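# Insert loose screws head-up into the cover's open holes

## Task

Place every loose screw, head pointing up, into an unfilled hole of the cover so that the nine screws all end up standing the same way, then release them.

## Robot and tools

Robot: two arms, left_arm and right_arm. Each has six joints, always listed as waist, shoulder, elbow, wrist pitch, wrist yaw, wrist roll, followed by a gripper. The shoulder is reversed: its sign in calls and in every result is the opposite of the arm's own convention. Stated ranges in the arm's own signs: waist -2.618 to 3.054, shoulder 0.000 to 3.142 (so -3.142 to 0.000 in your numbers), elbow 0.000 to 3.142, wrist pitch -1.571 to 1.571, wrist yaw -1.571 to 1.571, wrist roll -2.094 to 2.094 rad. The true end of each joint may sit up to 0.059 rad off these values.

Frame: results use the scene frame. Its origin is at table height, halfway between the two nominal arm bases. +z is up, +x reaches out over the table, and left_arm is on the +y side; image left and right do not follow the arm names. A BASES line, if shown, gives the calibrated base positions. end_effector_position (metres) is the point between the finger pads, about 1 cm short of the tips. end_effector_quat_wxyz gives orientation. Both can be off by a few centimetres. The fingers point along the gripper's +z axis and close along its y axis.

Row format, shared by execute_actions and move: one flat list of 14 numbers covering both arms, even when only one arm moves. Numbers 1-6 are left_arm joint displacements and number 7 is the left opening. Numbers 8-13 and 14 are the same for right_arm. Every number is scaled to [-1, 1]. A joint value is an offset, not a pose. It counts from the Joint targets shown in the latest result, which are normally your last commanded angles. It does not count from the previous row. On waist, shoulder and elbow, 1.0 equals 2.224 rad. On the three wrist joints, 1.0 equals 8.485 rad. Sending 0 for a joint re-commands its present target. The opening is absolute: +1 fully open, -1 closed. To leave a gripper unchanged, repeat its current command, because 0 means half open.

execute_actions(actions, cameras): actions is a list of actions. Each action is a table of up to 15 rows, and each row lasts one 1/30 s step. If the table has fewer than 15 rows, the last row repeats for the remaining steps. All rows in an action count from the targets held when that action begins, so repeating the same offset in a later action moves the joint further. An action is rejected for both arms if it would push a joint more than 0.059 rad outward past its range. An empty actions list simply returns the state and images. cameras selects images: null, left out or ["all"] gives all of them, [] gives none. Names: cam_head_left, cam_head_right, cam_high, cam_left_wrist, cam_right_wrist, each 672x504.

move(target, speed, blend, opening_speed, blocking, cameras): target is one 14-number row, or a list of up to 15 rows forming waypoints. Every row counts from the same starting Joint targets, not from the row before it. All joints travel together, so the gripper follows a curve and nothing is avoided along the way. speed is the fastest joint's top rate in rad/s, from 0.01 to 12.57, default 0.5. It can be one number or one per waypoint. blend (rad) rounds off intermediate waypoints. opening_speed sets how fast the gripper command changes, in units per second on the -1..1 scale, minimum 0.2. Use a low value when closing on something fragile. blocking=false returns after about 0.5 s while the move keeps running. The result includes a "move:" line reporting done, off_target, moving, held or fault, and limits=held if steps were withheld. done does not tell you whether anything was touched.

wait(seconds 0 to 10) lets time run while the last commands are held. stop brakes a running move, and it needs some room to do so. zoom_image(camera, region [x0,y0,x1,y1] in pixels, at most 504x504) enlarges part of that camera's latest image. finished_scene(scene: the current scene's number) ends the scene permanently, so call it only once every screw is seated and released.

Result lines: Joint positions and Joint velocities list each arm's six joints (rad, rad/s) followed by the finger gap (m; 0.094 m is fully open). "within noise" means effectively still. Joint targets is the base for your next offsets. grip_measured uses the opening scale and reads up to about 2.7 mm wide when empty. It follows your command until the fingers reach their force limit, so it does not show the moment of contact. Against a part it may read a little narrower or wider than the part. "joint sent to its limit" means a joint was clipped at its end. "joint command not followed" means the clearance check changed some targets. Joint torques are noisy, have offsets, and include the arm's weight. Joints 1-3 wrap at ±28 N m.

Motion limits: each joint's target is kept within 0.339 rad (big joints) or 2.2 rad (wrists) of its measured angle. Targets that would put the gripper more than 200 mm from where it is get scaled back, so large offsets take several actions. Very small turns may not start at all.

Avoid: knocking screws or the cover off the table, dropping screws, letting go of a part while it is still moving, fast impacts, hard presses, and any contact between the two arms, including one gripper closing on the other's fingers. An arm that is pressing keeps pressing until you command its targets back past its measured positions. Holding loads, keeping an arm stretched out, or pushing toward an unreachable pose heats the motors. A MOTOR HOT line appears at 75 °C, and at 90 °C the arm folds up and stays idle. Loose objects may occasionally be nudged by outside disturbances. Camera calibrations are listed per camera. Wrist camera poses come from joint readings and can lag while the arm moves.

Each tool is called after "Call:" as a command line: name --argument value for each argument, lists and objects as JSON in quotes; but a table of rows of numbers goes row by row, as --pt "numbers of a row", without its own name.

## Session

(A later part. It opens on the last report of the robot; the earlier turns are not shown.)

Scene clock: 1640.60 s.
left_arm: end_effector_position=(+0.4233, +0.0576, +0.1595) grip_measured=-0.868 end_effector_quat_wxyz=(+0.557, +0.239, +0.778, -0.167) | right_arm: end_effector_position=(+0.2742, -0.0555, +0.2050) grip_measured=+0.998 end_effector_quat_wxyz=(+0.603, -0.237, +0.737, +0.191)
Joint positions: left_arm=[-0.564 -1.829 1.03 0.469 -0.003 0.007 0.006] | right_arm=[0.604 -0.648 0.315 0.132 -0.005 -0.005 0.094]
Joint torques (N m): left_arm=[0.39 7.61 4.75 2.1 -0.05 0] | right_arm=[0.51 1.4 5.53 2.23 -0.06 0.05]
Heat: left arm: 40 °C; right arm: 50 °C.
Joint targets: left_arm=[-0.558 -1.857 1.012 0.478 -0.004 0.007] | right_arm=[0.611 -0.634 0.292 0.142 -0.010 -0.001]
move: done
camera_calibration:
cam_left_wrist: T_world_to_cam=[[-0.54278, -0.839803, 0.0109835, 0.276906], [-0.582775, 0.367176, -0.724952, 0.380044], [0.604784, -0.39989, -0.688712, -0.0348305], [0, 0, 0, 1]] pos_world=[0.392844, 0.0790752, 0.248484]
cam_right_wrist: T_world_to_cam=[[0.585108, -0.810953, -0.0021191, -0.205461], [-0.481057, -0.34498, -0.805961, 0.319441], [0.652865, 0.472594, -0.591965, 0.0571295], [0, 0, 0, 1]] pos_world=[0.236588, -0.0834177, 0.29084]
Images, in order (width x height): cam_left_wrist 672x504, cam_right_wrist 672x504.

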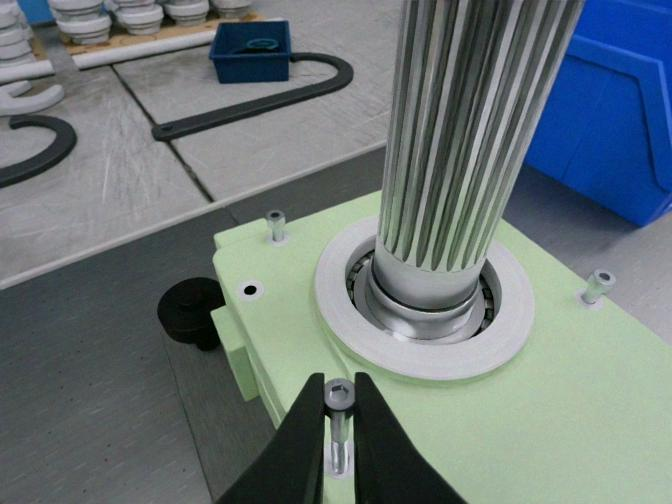

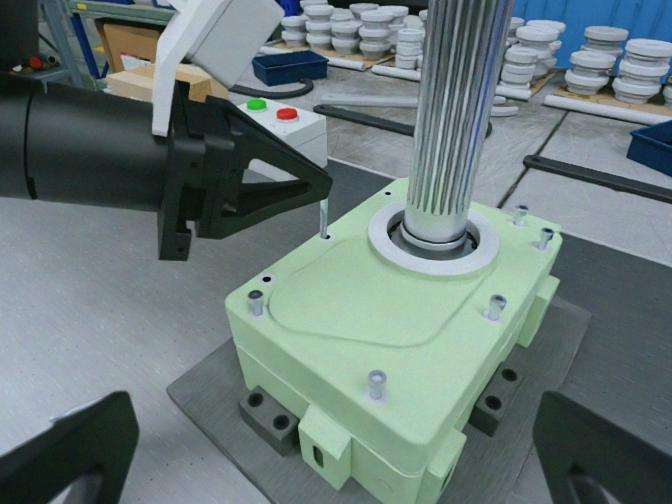

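Call:
move --pt "0 0 0 0.0036 0 0 -1 0 0 0 0 0 0 1" --speed 0.1 --cameras '["cam_left_wrist","cam_right_wrist"]'

Call:
zoom_image --camera "cam_right_wrist" --region '[290, 170, 370, 250]'

Call:
zoom_image --camera "cam_left_wrist" --region '[280, 384, 400, 504]'

Scene clock: 1656.60 s.
left_arm: end_effector_position=(+0.4248, +0.0566, +0.1653) grip_measured=-0.868 end_effector_quat_wxyz=(+0.567, +0.237, +0.771, -0.170) | right_arm: end_effector_position=(+0.2742, -0.0555, +0.2050) grip_measured=+0.998 end_effector_quat_wxyz=(+0.603, -0.237, +0.737, +0.191)
Joint positions: left_arm=[-0.564 -1.829 1.029 0.495 -0.003 0.007 0.006] | right_arm=[0.604 -0.648 0.315 0.132 -0.005 -0.005 0.094]
Joint torques (N m): left_arm=[0.35 7.72 4.78 2.13 -0.04 0.02] | right_arm=[0.51 1.4 5.53 2.24 -0.06 0.05]
Heat: left arm: 41 °C; right arm: 50 °C.
Joint targets: left_arm=[-0.558 -1.857 1.012 0.508 -0.004 0.007] | right_arm=[0.611 -0.634 0.292 0.142 -0.010 -0.001]
move: done
camera_calibration:
cam_left_wrist: T_world_to_cam=[[-0.54304, -0.839627, 0.0115579, 0.276801], [-0.567252, 0.356659, -0.742307, 0.382403], [0.619139, -0.409659, -0.66996, -0.0408496], [0, 0, 0, 1]] pos_world=[0.392525, 0.0792879, 0.253294]
cam_right_wrist: T_world_to_cam=[[0.585108, -0.810953, -0.0021191, -0.205461], [-0.481057, -0.34498, -0.805961, 0.319441], [0.652865, 0.472594, -0.591965, 0.0571295], [0, 0, 0, 1]] pos_world=[0.236588, -0.0834177, 0.29084]
Images, in order (width x height): cam_left_wrist 672x504, cam_right_wrist 672x504.

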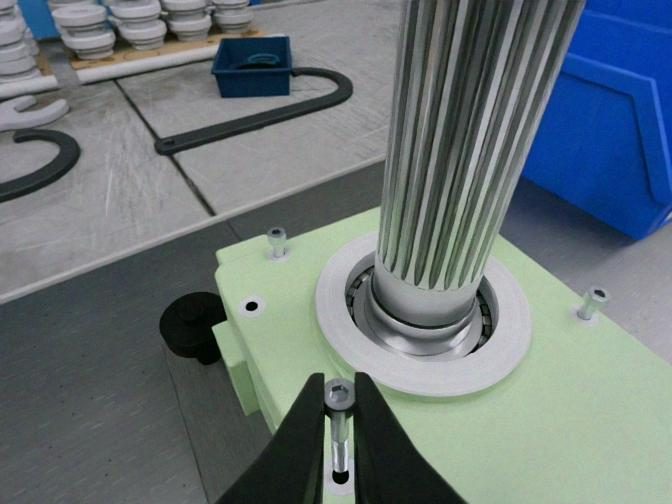

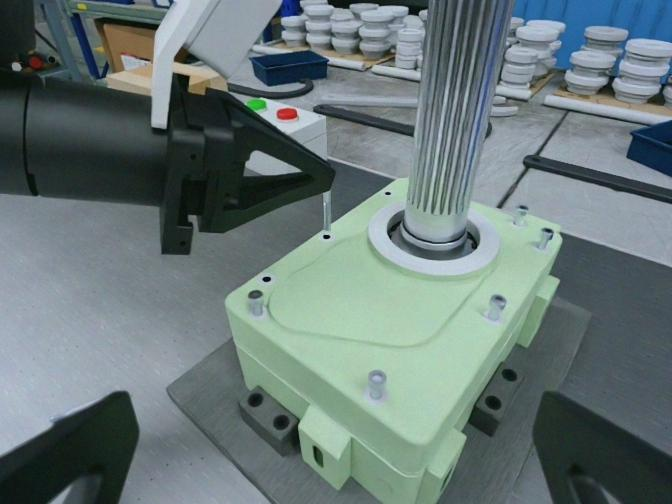

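Scaled by 6.300 from the camera's 672x504 image, which has a finer 960x720 frame.

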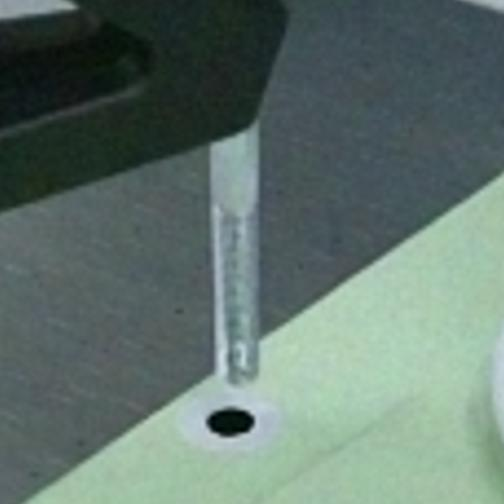

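Scaled by 4.200 from the camera's 672x504 image, which has a finer 960x720 frame.

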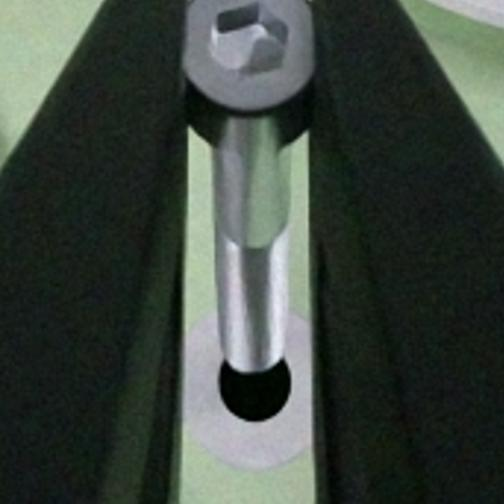

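Call:
move --pt "0 0 -0.0022 0 0 0 -1 0 0 0 0 0 0 1" --pt "0 -0.0034 -0.0050 0.0016 0 0 -1 0 0 0 0 0 0 1" --speed 0.05 --cameras '["cam_left_wrist","cam_right_wrist"]'

Call:
zoom_image --camera "cam_right_wrist" --region '[290, 170, 370, 250]'

Call:
zoom_image --camera "cam_left_wrist" --region '[280, 384, 400, 504]'

Scene clock: 1674.50 s.
left_arm: end_effector_position=(+0.4240, +0.0571, +0.1588) grip_measured=-0.868 end_effector_quat_wxyz=(+0.564, +0.238, +0.773, -0.169) | right_arm: end_effector_position=(+0.2742, -0.0555, +0.2050) grip_measured=+0.998 end_effector_quat_wxyz=(+0.603, -0.237, +0.737, +0.191)
Joint positions: left_arm=[-0.564 -1.838 1.018 0.508 -0.003 0.007 0.006] | right_arm=[0.604 -0.648 0.315 0.132 -0.005 -0.005 0.094]
Joint torques (N m): left_arm=[0.31 7.8 4.79 2.11 -0.06 -0.02] | right_arm=[0.51 1.39 5.53 2.23 -0.06 0.06]
Heat: left arm: 41 °C; right arm: 50 °C.
Joint targets: left_arm=[-0.558 -1.864 1.001 0.521 -0.004 0.007] | right_arm=[0.611 -0.634 0.292 0.142 -0.010 -0.001]
move: done
camera_calibration:
cam_left_wrist: T_world_to_cam=[[-0.542988, -0.839663, 0.0113633, 0.276909], [-0.571436, 0.35955, -0.737689, 0.377832], [0.615325, -0.40705, -0.675045, -0.0421969], [0, 0, 0, 1]] pos_world=[0.39223, 0.0794844, 0.247091]
cam_right_wrist: T_world_to_cam=[[0.585108, -0.810953, -0.0021191, -0.205461], [-0.481057, -0.34498, -0.805961, 0.319441], [0.652865, 0.472594, -0.591965, 0.0571295], [0, 0, 0, 1]] pos_world=[0.236588, -0.0834177, 0.29084]
Images, in order (width x height): cam_left_wrist 672x504, cam_right_wrist 672x504.

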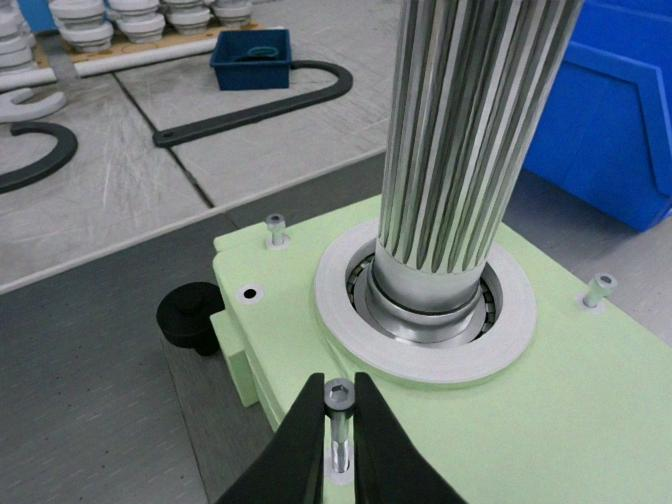

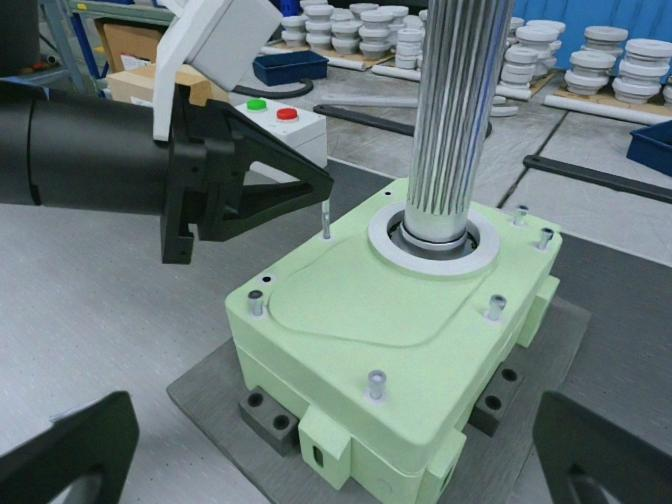

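Scaled by 6.300 from the camera's 672x504 image, which has a finer 960x720 frame.

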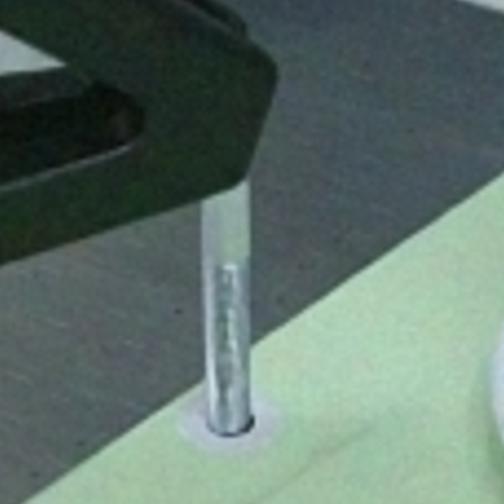

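Scaled by 4.200 from the camera's 672x504 image, which has a finer 960x720 frame.

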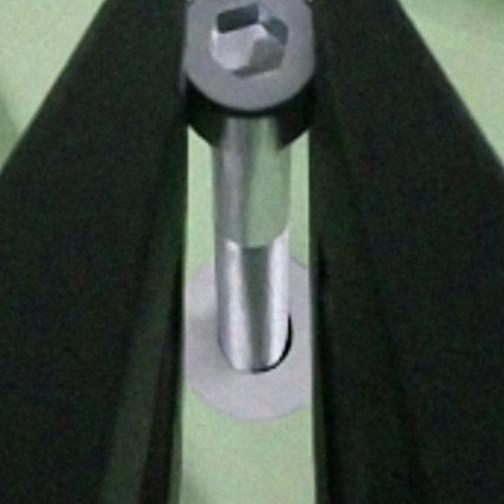

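Call:
move --target '[0,-0.0050,-0.0040,0.0024,0,0,-1,0,0,0,0,0,0,1]' --speed 0.05 --cameras '["cam_left_wrist","cam_right_wrist"]'

Call:
zoom_image --camera "cam_right_wrist" --region '[290, 170, 370, 250]'

Call:
zoom_image --camera "cam_left_wrist" --region '[280, 384, 400, 504]'

Scene clock: 1691.07 s.
left_arm: end_effector_position=(+0.4240, +0.0571, +0.1538) grip_measured=-0.868 end_effector_quat_wxyz=(+0.564, +0.238, +0.773, -0.169) | right_arm: end_effector_position=(+0.2742, -0.0555, +0.2050) grip_measured=+0.998 end_effector_quat_wxyz=(+0.603, -0.237, +0.737, +0.191)
Joint positions: left_arm=[-0.564 -1.849 1.009 0.528 -0.003 0.007 0.006] | right_arm=[0.604 -0.648 0.315 0.132 -0.005 -0.005 0.094]
Joint torques (N m): left_arm=[0.43 7.86 4.75 2.11 -0.01 -0.01] | right_arm=[0.53 1.4 5.53 2.23 -0.05 0.06]
Heat: left arm: 42 °C; right arm: 50 °C.
Joint targets: left_arm=[-0.558 -1.875 0.992 0.542 -0.004 0.007] | right_arm=[0.611 -0.634 0.292 0.142 -0.010 -0.001]
move: done
camera_calibration:
cam_left_wrist: T_world_to_cam=[[-0.542988, -0.839663, 0.0113633, 0.276965], [-0.571436, 0.35955, -0.737689, 0.374144], [0.615325, -0.40705, -0.675045, -0.0455721], [0, 0, 0, 1]] pos_world=[0.39223, 0.0794844, 0.242091]
cam_right_wrist: T_world_to_cam=[[0.585108, -0.810953, -0.0021191, -0.205461], [-0.481057, -0.34498, -0.805961, 0.319441], [0.652865, 0.472594, -0.591965, 0.0571295], [0, 0, 0, 1]] pos_world=[0.236588, -0.0834177, 0.29084]
Images, in order (width x height): cam_left_wrist 672x504, cam_right_wrist 672x504.

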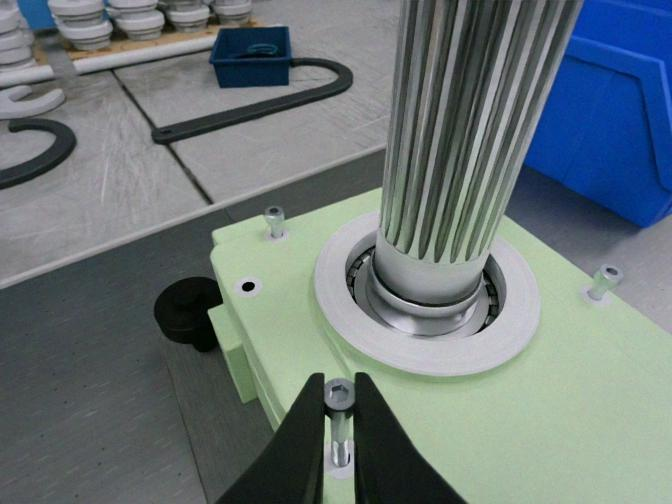

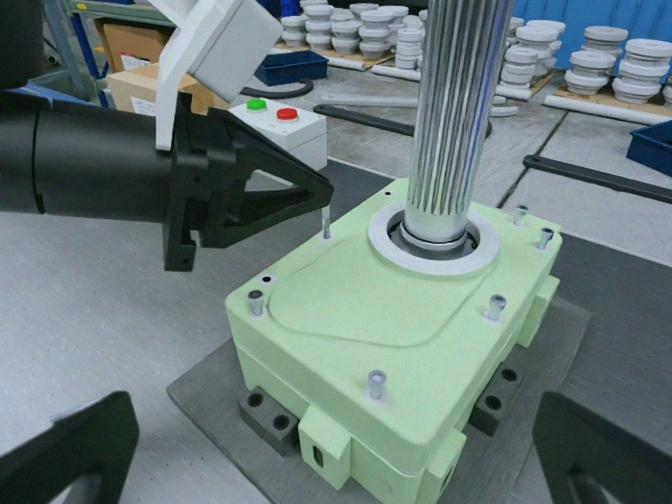

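Scaled by 6.300 from the camera's 672x504 image, which has a finer 960x720 frame.

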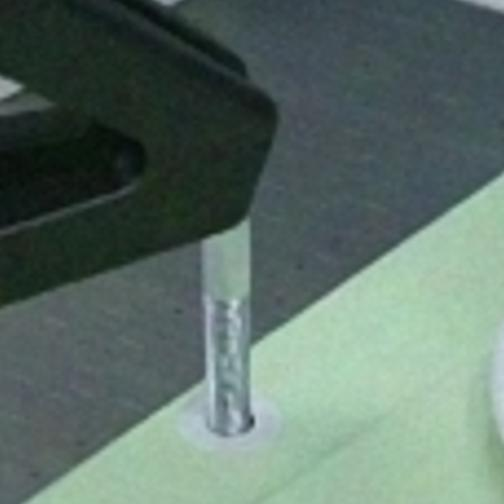

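Scaled by 4.200 from the camera's 672x504 image, which has a finer 960x720 frame.

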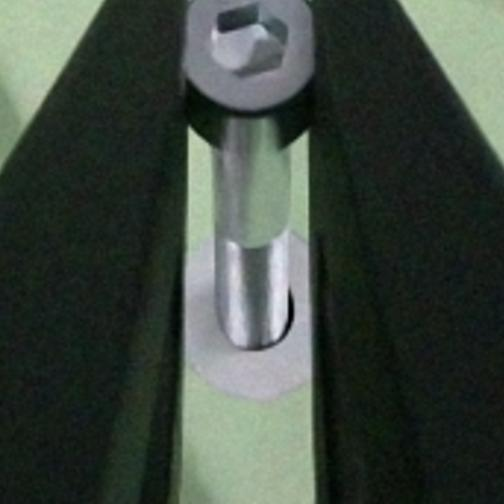

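Call:
move --pt "0 -0.0105 -0.0075 0.0047 0 0 -1 0 0 0 0 0 0 1" --pt "0 -0.0190 -0.0128 0.0083 0 0 -1 0 0 0 0 0 0 1" --speed 0.06 --cameras '["cam_left_wrist","cam_right_wrist"]'

Call:
zoom_image --camera "cam_right_wrist" --region '[250, 150, 370, 270]'

Call:
zoom_image --camera "cam_left_wrist" --region '[280, 384, 400, 504]'

Scene clock: 1706.47 s.
left_arm: end_effector_position=(+0.4240, +0.0571, +0.1367) grip_measured=-0.868 end_effector_quat_wxyz=(+0.565, +0.237, +0.772, -0.169) | right_arm: end_effector_position=(+0.2742, -0.0555, +0.2050) grip_measured=+0.998 end_effector_quat_wxyz=(+0.603, -0.237, +0.737, +0.191)
Joint positions: left_arm=[-0.564 -1.891 0.98 0.6 -0.003 0.007 0.006] | right_arm=[0.604 -0.648 0.315 0.132 -0.005 -0.005 0.094]
Joint torques (N m): left_arm=[0.47 7.88 4.52 2.11 -0.01 -0.02] | right_arm=[0.51 1.39 5.53 2.23 -0.06 0.06]
Heat: left arm: 41 °C; right arm: 50 °C.
Joint targets: left_arm=[-0.558 -1.918 0.964 0.612 -0.004 0.007] | right_arm=[0.611 -0.634 0.292 0.142 -0.010 -0.001]
move: done
camera_calibration:
cam_left_wrist: T_world_to_cam=[[-0.542989, -0.839661, 0.0114836, 0.27708], [-0.570524, 0.358841, -0.738739, 0.361333], [0.61617, -0.407679, -0.673894, -0.0576601], [0, 0, 0, 1]] pos_world=[0.392129, 0.0794853, 0.224892]
cam_right_wrist: T_world_to_cam=[[0.585108, -0.810953, -0.0021191, -0.205461], [-0.481057, -0.34498, -0.805961, 0.319441], [0.652865, 0.472594, -0.591965, 0.0571295], [0, 0, 0, 1]] pos_world=[0.236588, -0.0834177, 0.29084]
Images, in order (width x height): cam_left_wrist 672x504, cam_right_wrist 672x504.

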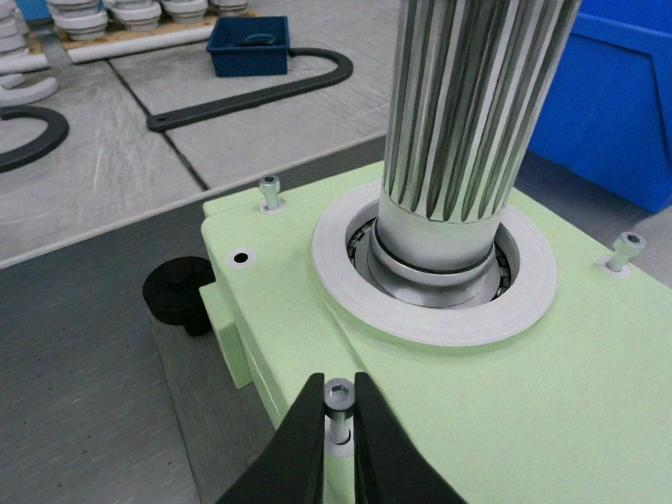

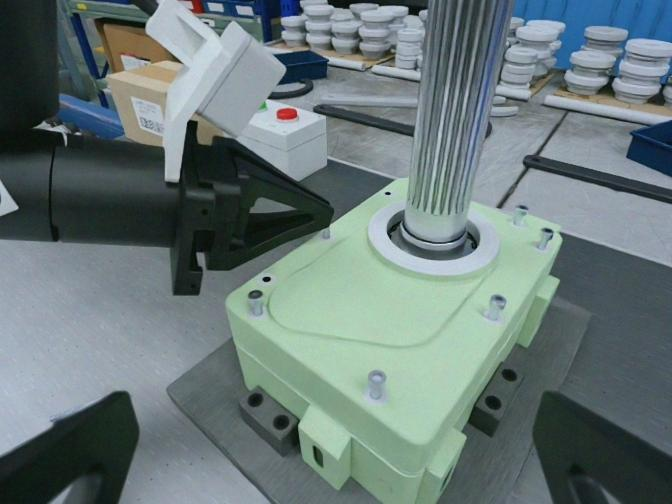

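Scaled by 4.200 from the camera's 672x504 image, which has a finer 960x720 frame.

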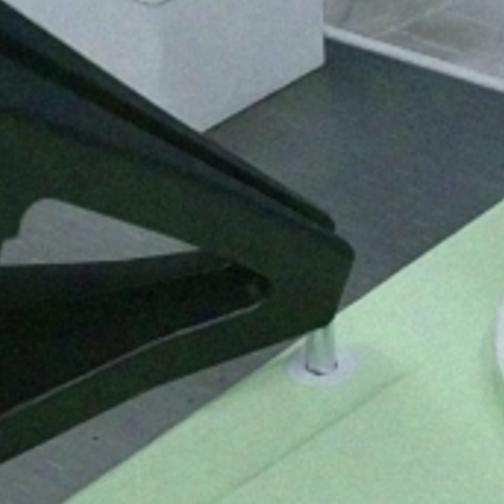

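Scaled by 4.200 from the camera's 672x504 image, which has a finer 960x720 frame.

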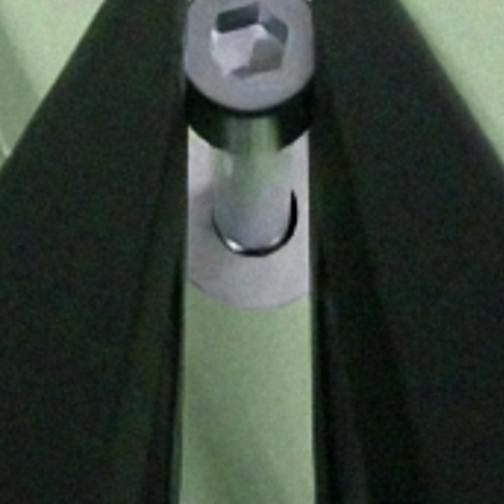

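Call:
move --pt "0 -0.0061 -0.0038 0.0026 0 0 -1 0 0 0 0 0 0 1" --speed 0.06 --cameras '["cam_left_wrist","cam_right_wrist"]'

Call:
zoom_image --camera "cam_right_wrist" --region '[230, 180, 350, 300]'

Call:
zoom_image --camera "cam_left_wrist" --region '[280, 364, 400, 484]'

Scene clock: 1721.53 s.
left_arm: end_effector_position=(+0.4243, +0.0569, +0.1356) grip_measured=-0.868 end_effector_quat_wxyz=(+0.570, +0.236, +0.769, -0.170) | right_arm: end_effector_position=(+0.2742, -0.0555, +0.2050) grip_measured=+0.998 end_effector_quat_wxyz=(+0.603, -0.237, +0.737, +0.191)
Joint positions: left_arm=[-0.564 -1.899 0.972 0.63 -0.003 0.007 0.006] | right_arm=[0.604 -0.648 0.315 0.132 -0.005 -0.005 0.094]
Joint torques (N m): left_arm=[0.32 7.62 4.48 2 -0.04 -0.04] | right_arm=[0.51 1.4 5.53 2.23 -0.06 0.06]
Heat: left arm: 42 °C; right arm: 50 °C.
Joint targets: left_arm=[-0.558 -1.931 0.956 0.635 -0.004 0.007] | right_arm=[0.611 -0.634 0.292 0.142 -0.010 -0.001]
move: done
camera_calibration:
cam_left_wrist: T_world_to_cam=[[-0.543062, -0.839611, 0.0116816, 0.277173], [-0.562759, 0.353598, -0.747175, 0.358888], [0.623206, -0.412337, -0.664524, -0.0626279], [0, 0, 0, 1]] pos_world=[0.391519, 0.0799916, 0.223297]
cam_right_wrist: T_world_to_cam=[[0.585108, -0.810953, -0.0021191, -0.205461], [-0.481057, -0.34498, -0.805961, 0.319441], [0.652865, 0.472594, -0.591965, 0.0571295], [0, 0, 0, 1]] pos_world=[0.236588, -0.0834177, 0.29084]
Images, in order (width x height): cam_left_wrist 672x504, cam_right_wrist 672x504.

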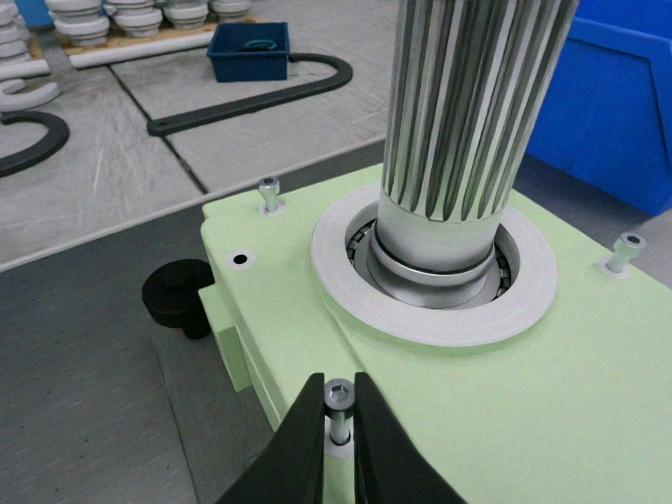

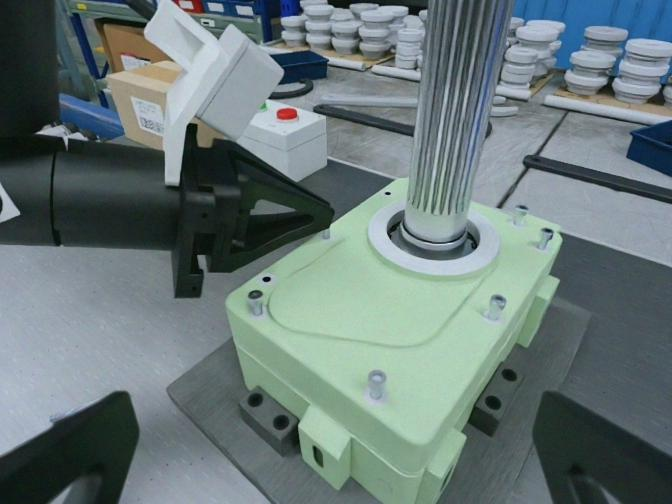

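Scaled by 4.200 from the camera's 672x504 image, which has a finer 960x720 frame.

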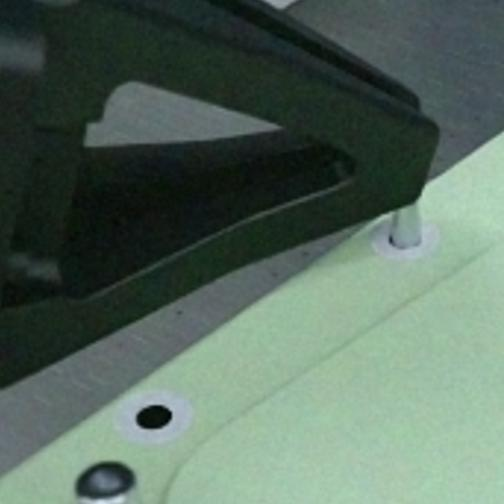

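Scaled by 4.200 from the camera's 672x504 image, which has a finer 960x720 frame.

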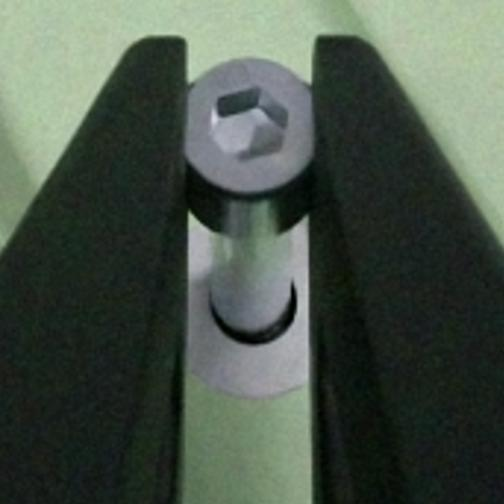

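Call:
move --target '[0,0,0,0,0,0,-0.65,0,0,0,0,0,0,1]' --opening_speed 0.3 --cameras '["cam_left_wrist","cam_right_wrist"]'

Call:
zoom_image --camera "cam_right_wrist" --region '[230, 180, 350, 300]'

Call:
zoom_image --camera "cam_left_wrist" --region '[280, 364, 400, 484]'

Scene clock: 1731.17 s.
left_arm: end_effector_position=(+0.4244, +0.0568, +0.1329) grip_measured=-0.653 end_effector_quat_wxyz=(+0.568, +0.237, +0.770, -0.170) | right_arm: end_effector_position=(+0.2742, -0.0555, +0.2050) grip_measured=+0.998 end_effector_quat_wxyz=(+0.603, -0.237, +0.737, +0.191)
Joint positions: left_arm=[-0.564 -1.904 0.971 0.631 -0.003 0.007 0.016] | right_arm=[0.604 -0.648 0.315 0.132 -0.005 -0.005 0.094]
Joint torques (N m): left_arm=[0.47 7.91 4.52 2.06 0 -0.02] | right_arm=[0.51 1.4 5.53 2.24 -0.06 0.06]
Heat: left arm: 42 °C; right arm: 50 °C.
Joint targets: left_arm=[-0.558 -1.931 0.956 0.634 -0.004 0.007] | right_arm=[0.611 -0.634 0.292 0.142 -0.010 -0.001]
move: done
camera_calibration:
cam_left_wrist: T_world_to_cam=[[-0.54305, -0.83962, 0.0116156, 0.277177], [-0.565601, 0.355526, -0.744108, 0.35771], [0.620638, -0.410658, -0.667959, -0.0629685], [0, 0, 0, 1]] pos_world=[0.391923, 0.0796893, 0.220895]
cam_right_wrist: T_world_to_cam=[[0.585108, -0.810953, -0.0021191, -0.205461], [-0.481057, -0.34498, -0.805961, 0.319441], [0.652865, 0.472594, -0.591965, 0.0571295], [0, 0, 0, 1]] pos_world=[0.236588, -0.0834177, 0.29084]
Images, in order (width x height): cam_left_wrist 672x504, cam_right_wrist 672x504.

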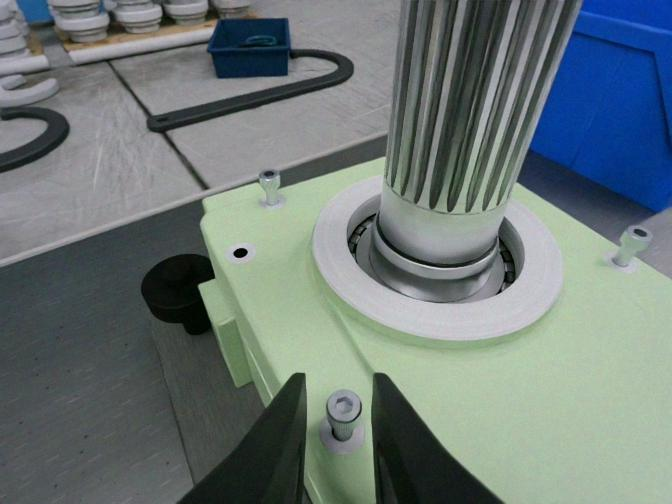

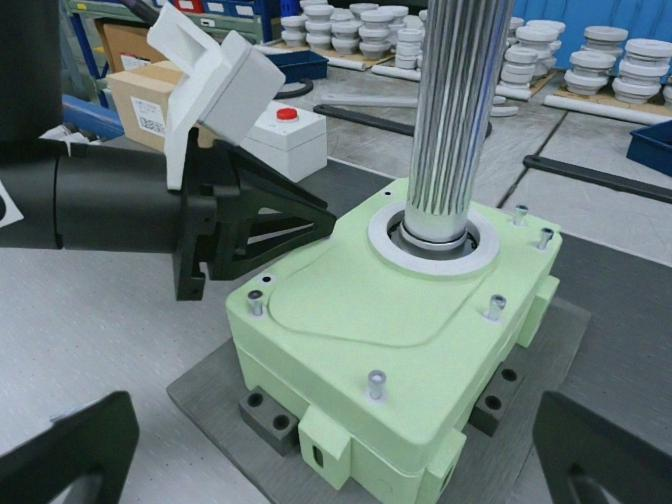

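Scaled by 4.200 from the camera's 672x504 image, which has a finer 960x720 frame.

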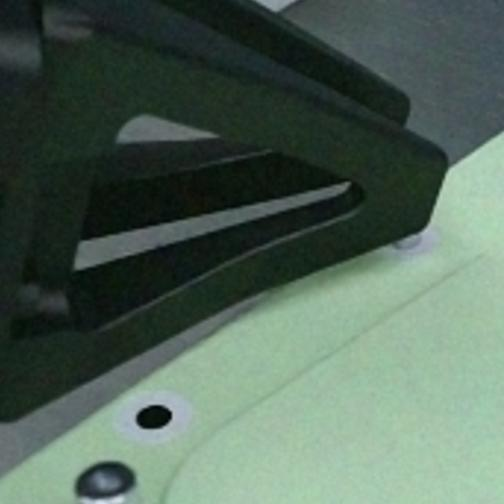

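Scaled by 4.200 from the camera's 672x504 image, which has a finer 960x720 frame.

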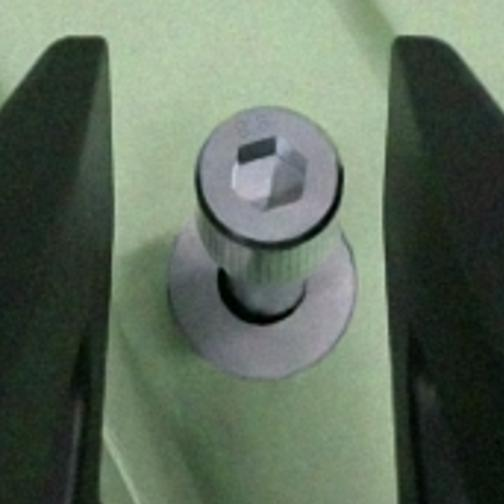

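Call:
move --pt "0 0.1084 0.0513 -0.0335 0 0 -0.4 0 0 0 0 0 0 1" --pt "0 0.2034 0.1204 -0.1390 0 0 -0.4 0 0 0 0 0 0 1" --pt "0.0103 -0.1502 0.4373 -0.2497 0 0 -0.1 0 0 0 0 0 0 1" --speed '[0.2,0.8,0.8]'

Call:
zoom_image --camera "cam_right_wrist" --region '[230, 180, 550, 420]'

Scene clock: 1770.70 s.
left_arm: end_effector_position=(+0.2962, +0.1560, +0.0603) grip_measured=-0.103 end_effector_quat_wxyz=(-0.113, +0.278, +0.953, +0.034) | right_arm: end_effector_position=(+0.2742, -0.0555, +0.2050) grip_measured=+0.998 end_effector_quat_wxyz=(+0.603, -0.237, +0.737, +0.191)
Joint positions: left_arm=[-0.535 -2.24 1.904 -1.472 -0.003 0.003 0.042] | right_arm=[0.604 -0.648 0.315 0.132 -0.005 -0.005 0.094]
Joint torques (N m): left_arm=[-0.03 10.43 6.95 -0.05 -0.03 0] | right_arm=[0.51 1.4 5.53 2.24 -0.06 0.06]
Heat: left arm: 40 °C; right arm: 50 °C.
Joint targets: left_arm=[-0.535 -2.265 1.928 -1.484 -0.004 0.007] | right_arm=[0.611 -0.634 0.292 0.142 -0.010 -0.001]
move: done
camera_calibration:
cam_left_wrist: T_world_to_cam=[[-0.520417, -0.853724, -0.0179157, 0.288931], [-0.677044, 0.399749, 0.61791, 0.139889], [-0.520363, 0.3337, -0.786045, 0.237696], [0, 0, 0, 1]] pos_world=[0.368764, 0.111428, 0.105577]
cam_right_wrist: T_world_to_cam=[[0.585108, -0.810953, -0.0021191, -0.205461], [-0.481057, -0.34498, -0.805961, 0.319441], [0.652865, 0.472594, -0.591965, 0.0571295], [0, 0, 0, 1]] pos_world=[0.236588, -0.0834177, 0.29084]

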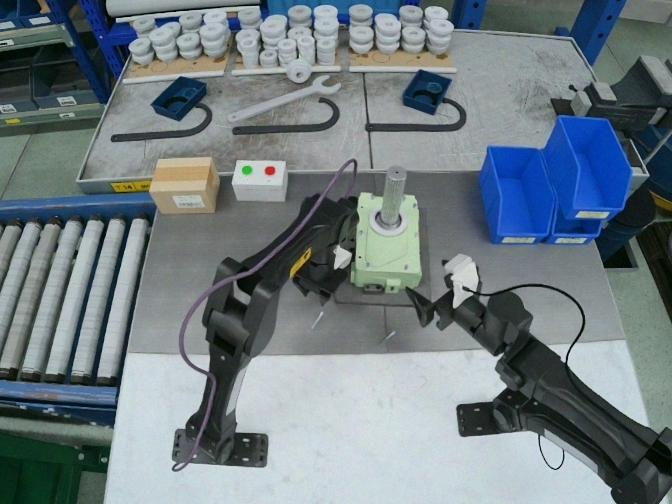

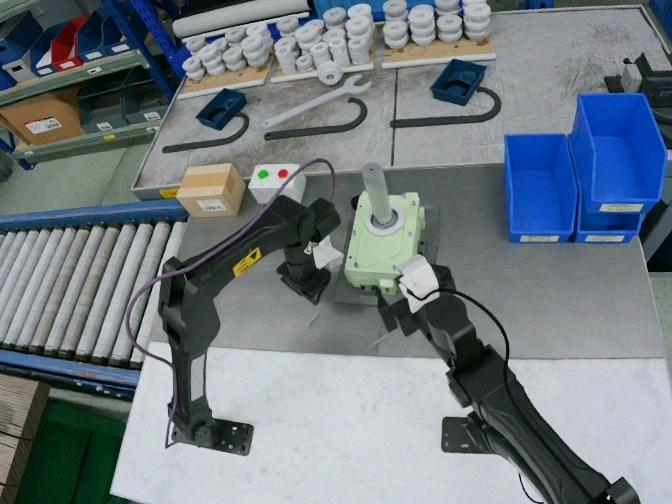

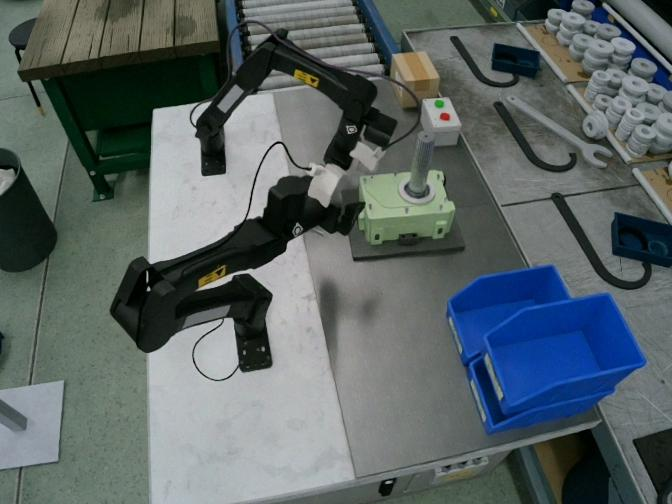

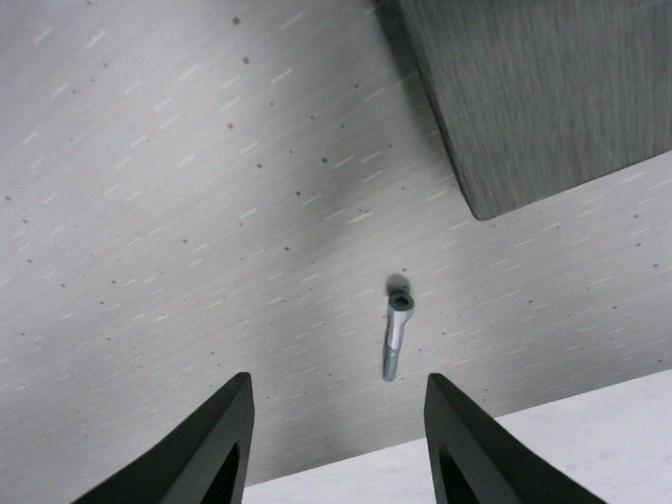

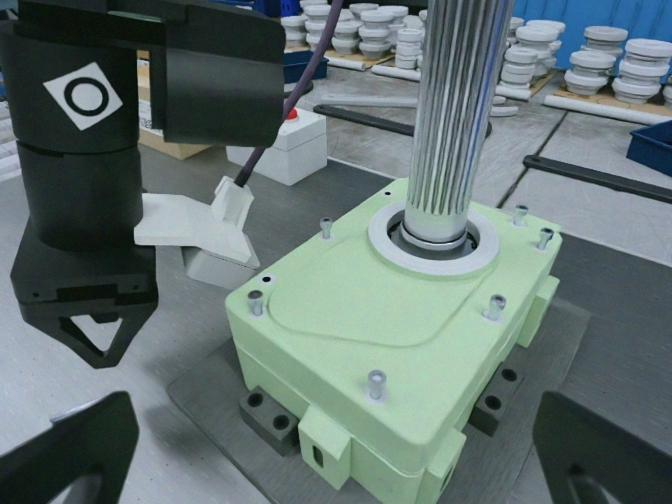

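Scaled by 1.575 from the camera's 672x504 image, which has a finer 960x720 frame.

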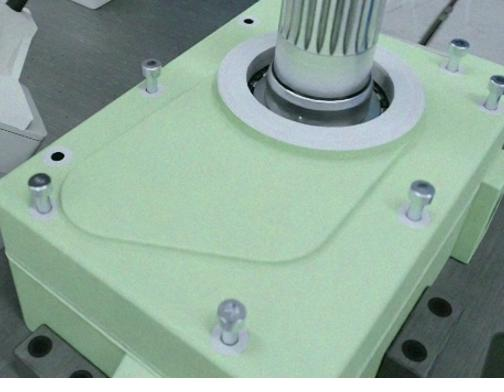

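Call:
move --target '[-0.0261,-0.0121,-0.0432,0.0064,0,-0.0064,-0.1,0,0,0,0,0,0,1]' --speed 0.3 --cameras '["cam_left_wrist"]'

Scene clock: 1794.43 s.
left_arm: end_effector_position=(+0.2832, +0.1499, +0.0521) grip_measured=-0.103 end_effector_quat_wxyz=(-0.125, +0.271, +0.953, +0.047) | right_arm: end_effector_position=(+0.2742, -0.0555, +0.2050) grip_measured=+0.998 end_effector_quat_wxyz=(+0.603, -0.237, +0.737, +0.191)
Joint positions: left_arm=[-0.571 -2.245 1.872 -1.467 -0.009 -0.047 0.042] | right_arm=[0.604 -0.648 0.315 0.132 -0.005 -0.005 0.094]
Joint torques (N m): left_arm=[-1.72 8.34 1.88 0.39 0.09 -0.02] | right_arm=[0.53 1.4 5.53 2.23 -0.06 0.05]
Heat: left arm: 37 °C; right arm: 50 °C.
Joint targets: left_arm=[-0.594 -2.292 1.832 -1.430 -0.004 -0.047] | right_arm=[0.611 -0.634 0.292 0.142 -0.010 -0.001]
move: off_target (left_arm); left_arm: the shoulder is farthest, 0.047 rad from its target
camera_calibration:
cam_left_wrist: T_world_to_cam=[[-0.51139, -0.858528, -0.0375606, 0.276039], [-0.671414, 0.371889, 0.641017, 0.139901], [-0.536362, 0.353028, -0.766607, 0.227201], [0, 0, 0, 1]] pos_world=[0.356957, 0.104751, 0.0948633]
Images, in order (width x height): cam_left_wrist 672x504.

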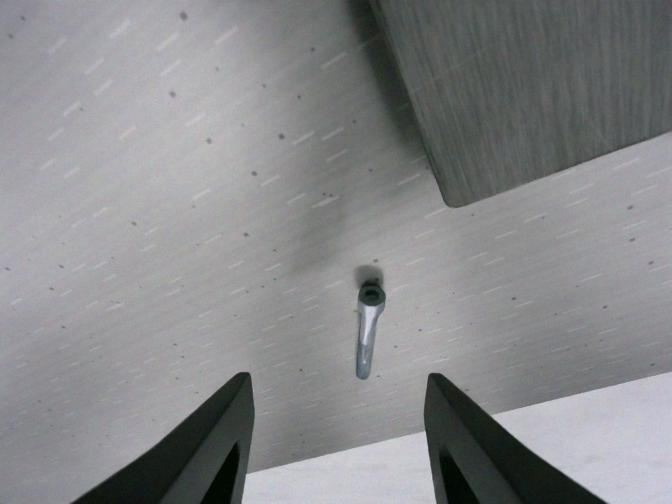

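Call:
move --pt "0.0130 0.0773 0.0621 -0.0059 0 0 -0.1 0 0 0 0 0 0 1" --pt "0.0009 0.1933 -0.2167 0.0468 0 -0.0004 -0.1 0 0 0 0 0 0 1" --speed 0.4 --cameras '["cam_left_wrist","cam_right_wrist"]'

Scene clock: 1818.37 s.
left_arm: end_effector_position=(+0.2589, +0.1607, +0.0469) grip_measured=-0.103 end_effector_quat_wxyz=(-0.005, +0.278, +0.961, +0.007) | right_arm: end_effector_position=(+0.2742, -0.0555, +0.2050) grip_measured=+0.998 end_effector_quat_wxyz=(+0.603, -0.237, +0.737, +0.191)
Joint positions: left_arm=[-0.586 -1.899 1.364 -1.05 -0.01 -0.051 0.042] | right_arm=[0.604 -0.648 0.315 0.132 -0.005 -0.005 0.094]
Joint torques (N m): left_arm=[-0.38 13.41 4.03 0.66 0.05 -0.02] | right_arm=[0.51 1.4 5.53 2.23 -0.06 0.06]
Heat: left arm: 35 °C; right arm: 50 °C.
Joint targets: left_arm=[-0.591 -1.862 1.350 -1.033 -0.004 -0.051] | right_arm=[0.611 -0.634 0.292 0.142 -0.010 -0.001]
move: off_target (left_arm); left_arm: the shoulder is farthest, 0.037 rad from its target
camera_calibration:
cam_left_wrist: T_world_to_cam=[[-0.513782, -0.857638, -0.0220533, 0.272383], [-0.779872, 0.456174, 0.428608, 0.14748], [-0.35753, 0.23741, -0.903221, 0.185002], [0, 0, 0, 1]] pos_world=[0.321105, 0.122408, 0.109893]
cam_right_wrist: T_world_to_cam=[[0.585108, -0.810953, -0.0021191, -0.205461], [-0.481057, -0.34498, -0.805961, 0.319441], [0.652865, 0.472594, -0.591965, 0.0571295], [0, 0, 0, 1]] pos_world=[0.236588, -0.0834177, 0.29084]
Images, in order (width x height): cam_left_wrist 672x504, cam_right_wrist 672x504.

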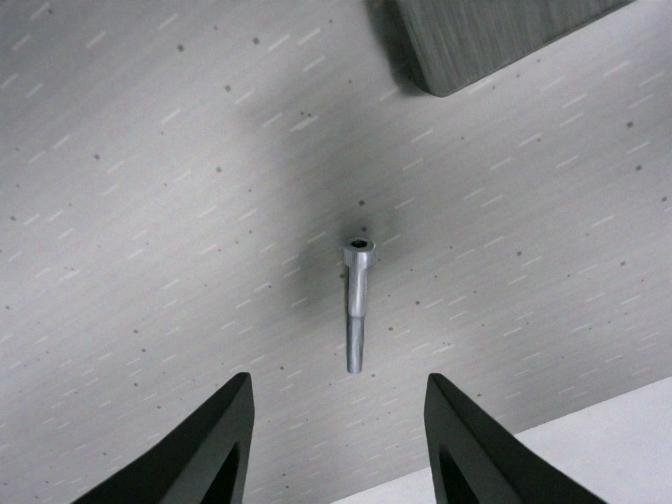

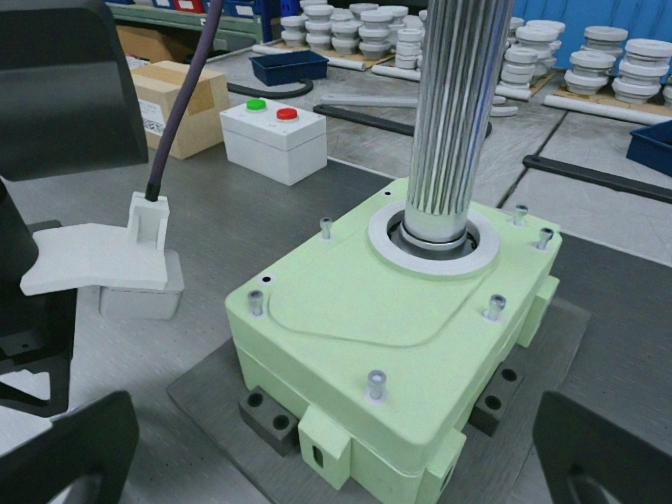

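Call:
move --pt "-0.0054 -0.0656 0.0526 0 0 0 -0.3 0 0 0 0 0 0 1" --pt "-0.0054 -0.0710 0.0310 0.0220 0 0 -0.3 0 0 0 0 0 0 1" --speed 0.3 --cameras '["cam_left_wrist","cam_right_wrist"]'

Scene clock: 1852.70 s.
left_arm: end_effector_position=(+0.2923, +0.1387, +0.0291) grip_measured=-0.297 end_effector_quat_wxyz=(+0.035, +0.274, +0.961, +0.004) | right_arm: end_effector_position=(+0.2742, -0.0555, +0.2050) grip_measured=+0.998 end_effector_quat_wxyz=(+0.603, -0.237, +0.737, +0.191)
Joint positions: left_arm=[-0.592 -1.995 1.422 -0.935 -0.031 -0.065 0.033] | right_arm=[0.604 -0.648 0.315 0.132 -0.005 -0.005 0.094]
Joint torques (N m): left_arm=[-0.9 8.53 4.92 1.48 0.26 0.11] | right_arm=[0.53 1.39 5.53 2.23 -0.06 0.06]
Heat: left arm: 35 °C; right arm: 50 °C.
Joint targets: left_arm=[-0.604 -2.020 1.419 -0.846 -0.004 -0.051] | right_arm=[0.611 -0.634 0.292 0.142 -0.010 -0.001]
move: off_target (left_arm); left_arm: the wrist pitch is farthest, 0.089 rad from its target
camera_calibration:
cam_left_wrist: T_world_to_cam=[[-0.505267, -0.862221, -0.0357829, 0.268808], [-0.812806, 0.461559, 0.355401, 0.202166], [-0.289918, 0.208657, -0.934029, 0.171314], [0, 0, 0, 1]] pos_world=[0.349809, 0.102715, 0.0977812]
cam_right_wrist: T_world_to_cam=[[0.585108, -0.810953, -0.0021191, -0.205461], [-0.481057, -0.34498, -0.805961, 0.319441], [0.652865, 0.472594, -0.591965, 0.0571295], [0, 0, 0, 1]] pos_world=[0.236588, -0.0834177, 0.29084]
Images, in order (width x height): cam_left_wrist 672x504, cam_right_wrist 672x504.

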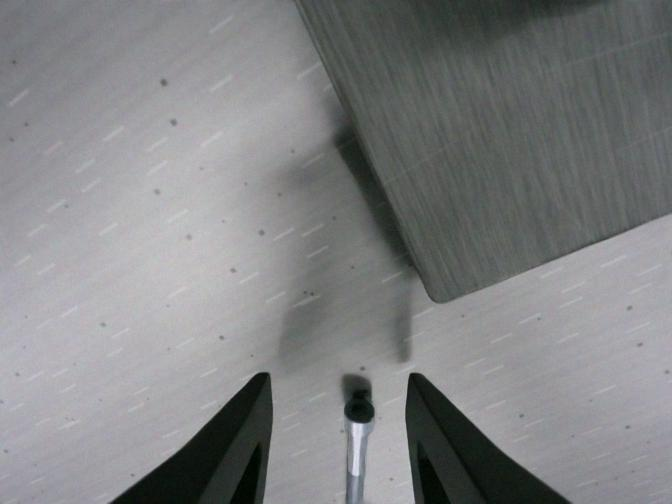

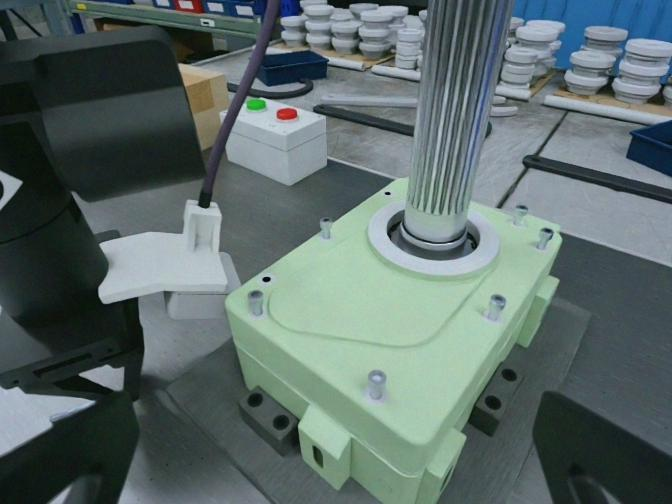

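Call:
move --pt "0.0020 0 0 -0.0217 0 0 -0.3 0 0 0 0 0 0 1" --pt "0.0020 0.0553 -0.0265 -0.0217 0 0 -0.3 0 0 0 0 0 0 1" --speed 0.3 --cameras '["cam_left_wrist","cam_right_wrist"]'

Scene clock: 1868.10 s.
left_arm: end_effector_position=(+0.2649, +0.1533, +0.0415) grip_measured=-0.297 end_effector_quat_wxyz=(+0.003, +0.277, +0.961, +0.005) | right_arm: end_effector_position=(+0.2742, -0.0555, +0.2050) grip_measured=+0.998 end_effector_quat_wxyz=(+0.603, -0.237, +0.737, +0.191)
Joint positions: left_arm=[-0.593 -1.923 1.375 -1.021 -0.01 -0.06 0.033] | right_arm=[0.604 -0.648 0.315 0.132 -0.005 -0.005 0.094]
Joint torques (N m): left_arm=[-0.43 12.6 4.12 0.41 0.04 0.06] | right_arm=[0.51 1.39 5.55 2.23 -0.06 0.06]
Heat: left arm: 34 °C; right arm: 50 °C.
Joint targets: left_arm=[-0.599 -1.897 1.360 -1.030 -0.004 -0.051] | right_arm=[0.611 -0.634 0.292 0.142 -0.010 -0.001]
move: done
camera_calibration:
cam_left_wrist: T_world_to_cam=[[-0.51222, -0.858595, -0.0211091, 0.268719], [-0.786308, 0.458925, 0.413653, 0.159749], [-0.345473, 0.228479, -0.91019, 0.182508], [0, 0, 0, 1]] pos_world=[0.326306, 0.115708, 0.105709]
cam_right_wrist: T_world_to_cam=[[0.585108, -0.810953, -0.0021191, -0.205461], [-0.481057, -0.34498, -0.805961, 0.319441], [0.652865, 0.472594, -0.591965, 0.0571295], [0, 0, 0, 1]] pos_world=[0.236588, -0.0834177, 0.29084]
Images, in order (width x height): cam_left_wrist 672x504, cam_right_wrist 672x504.

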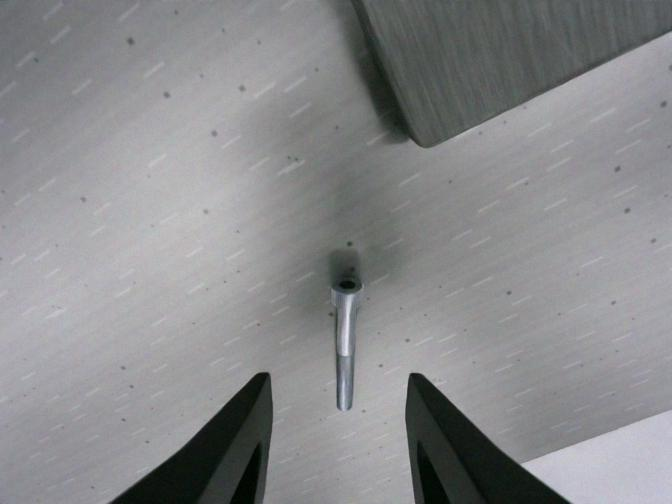

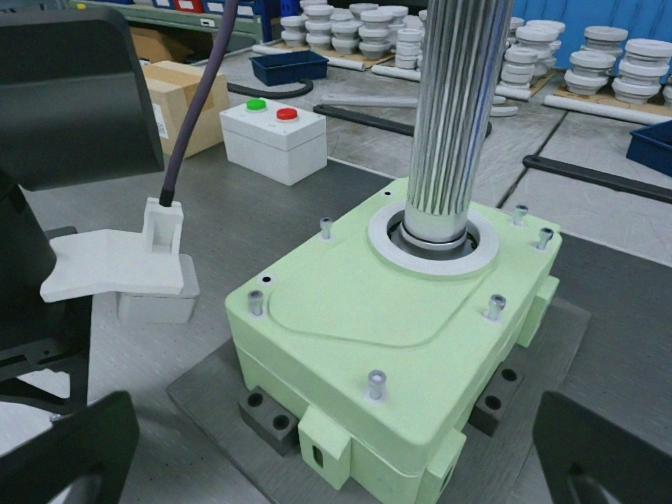

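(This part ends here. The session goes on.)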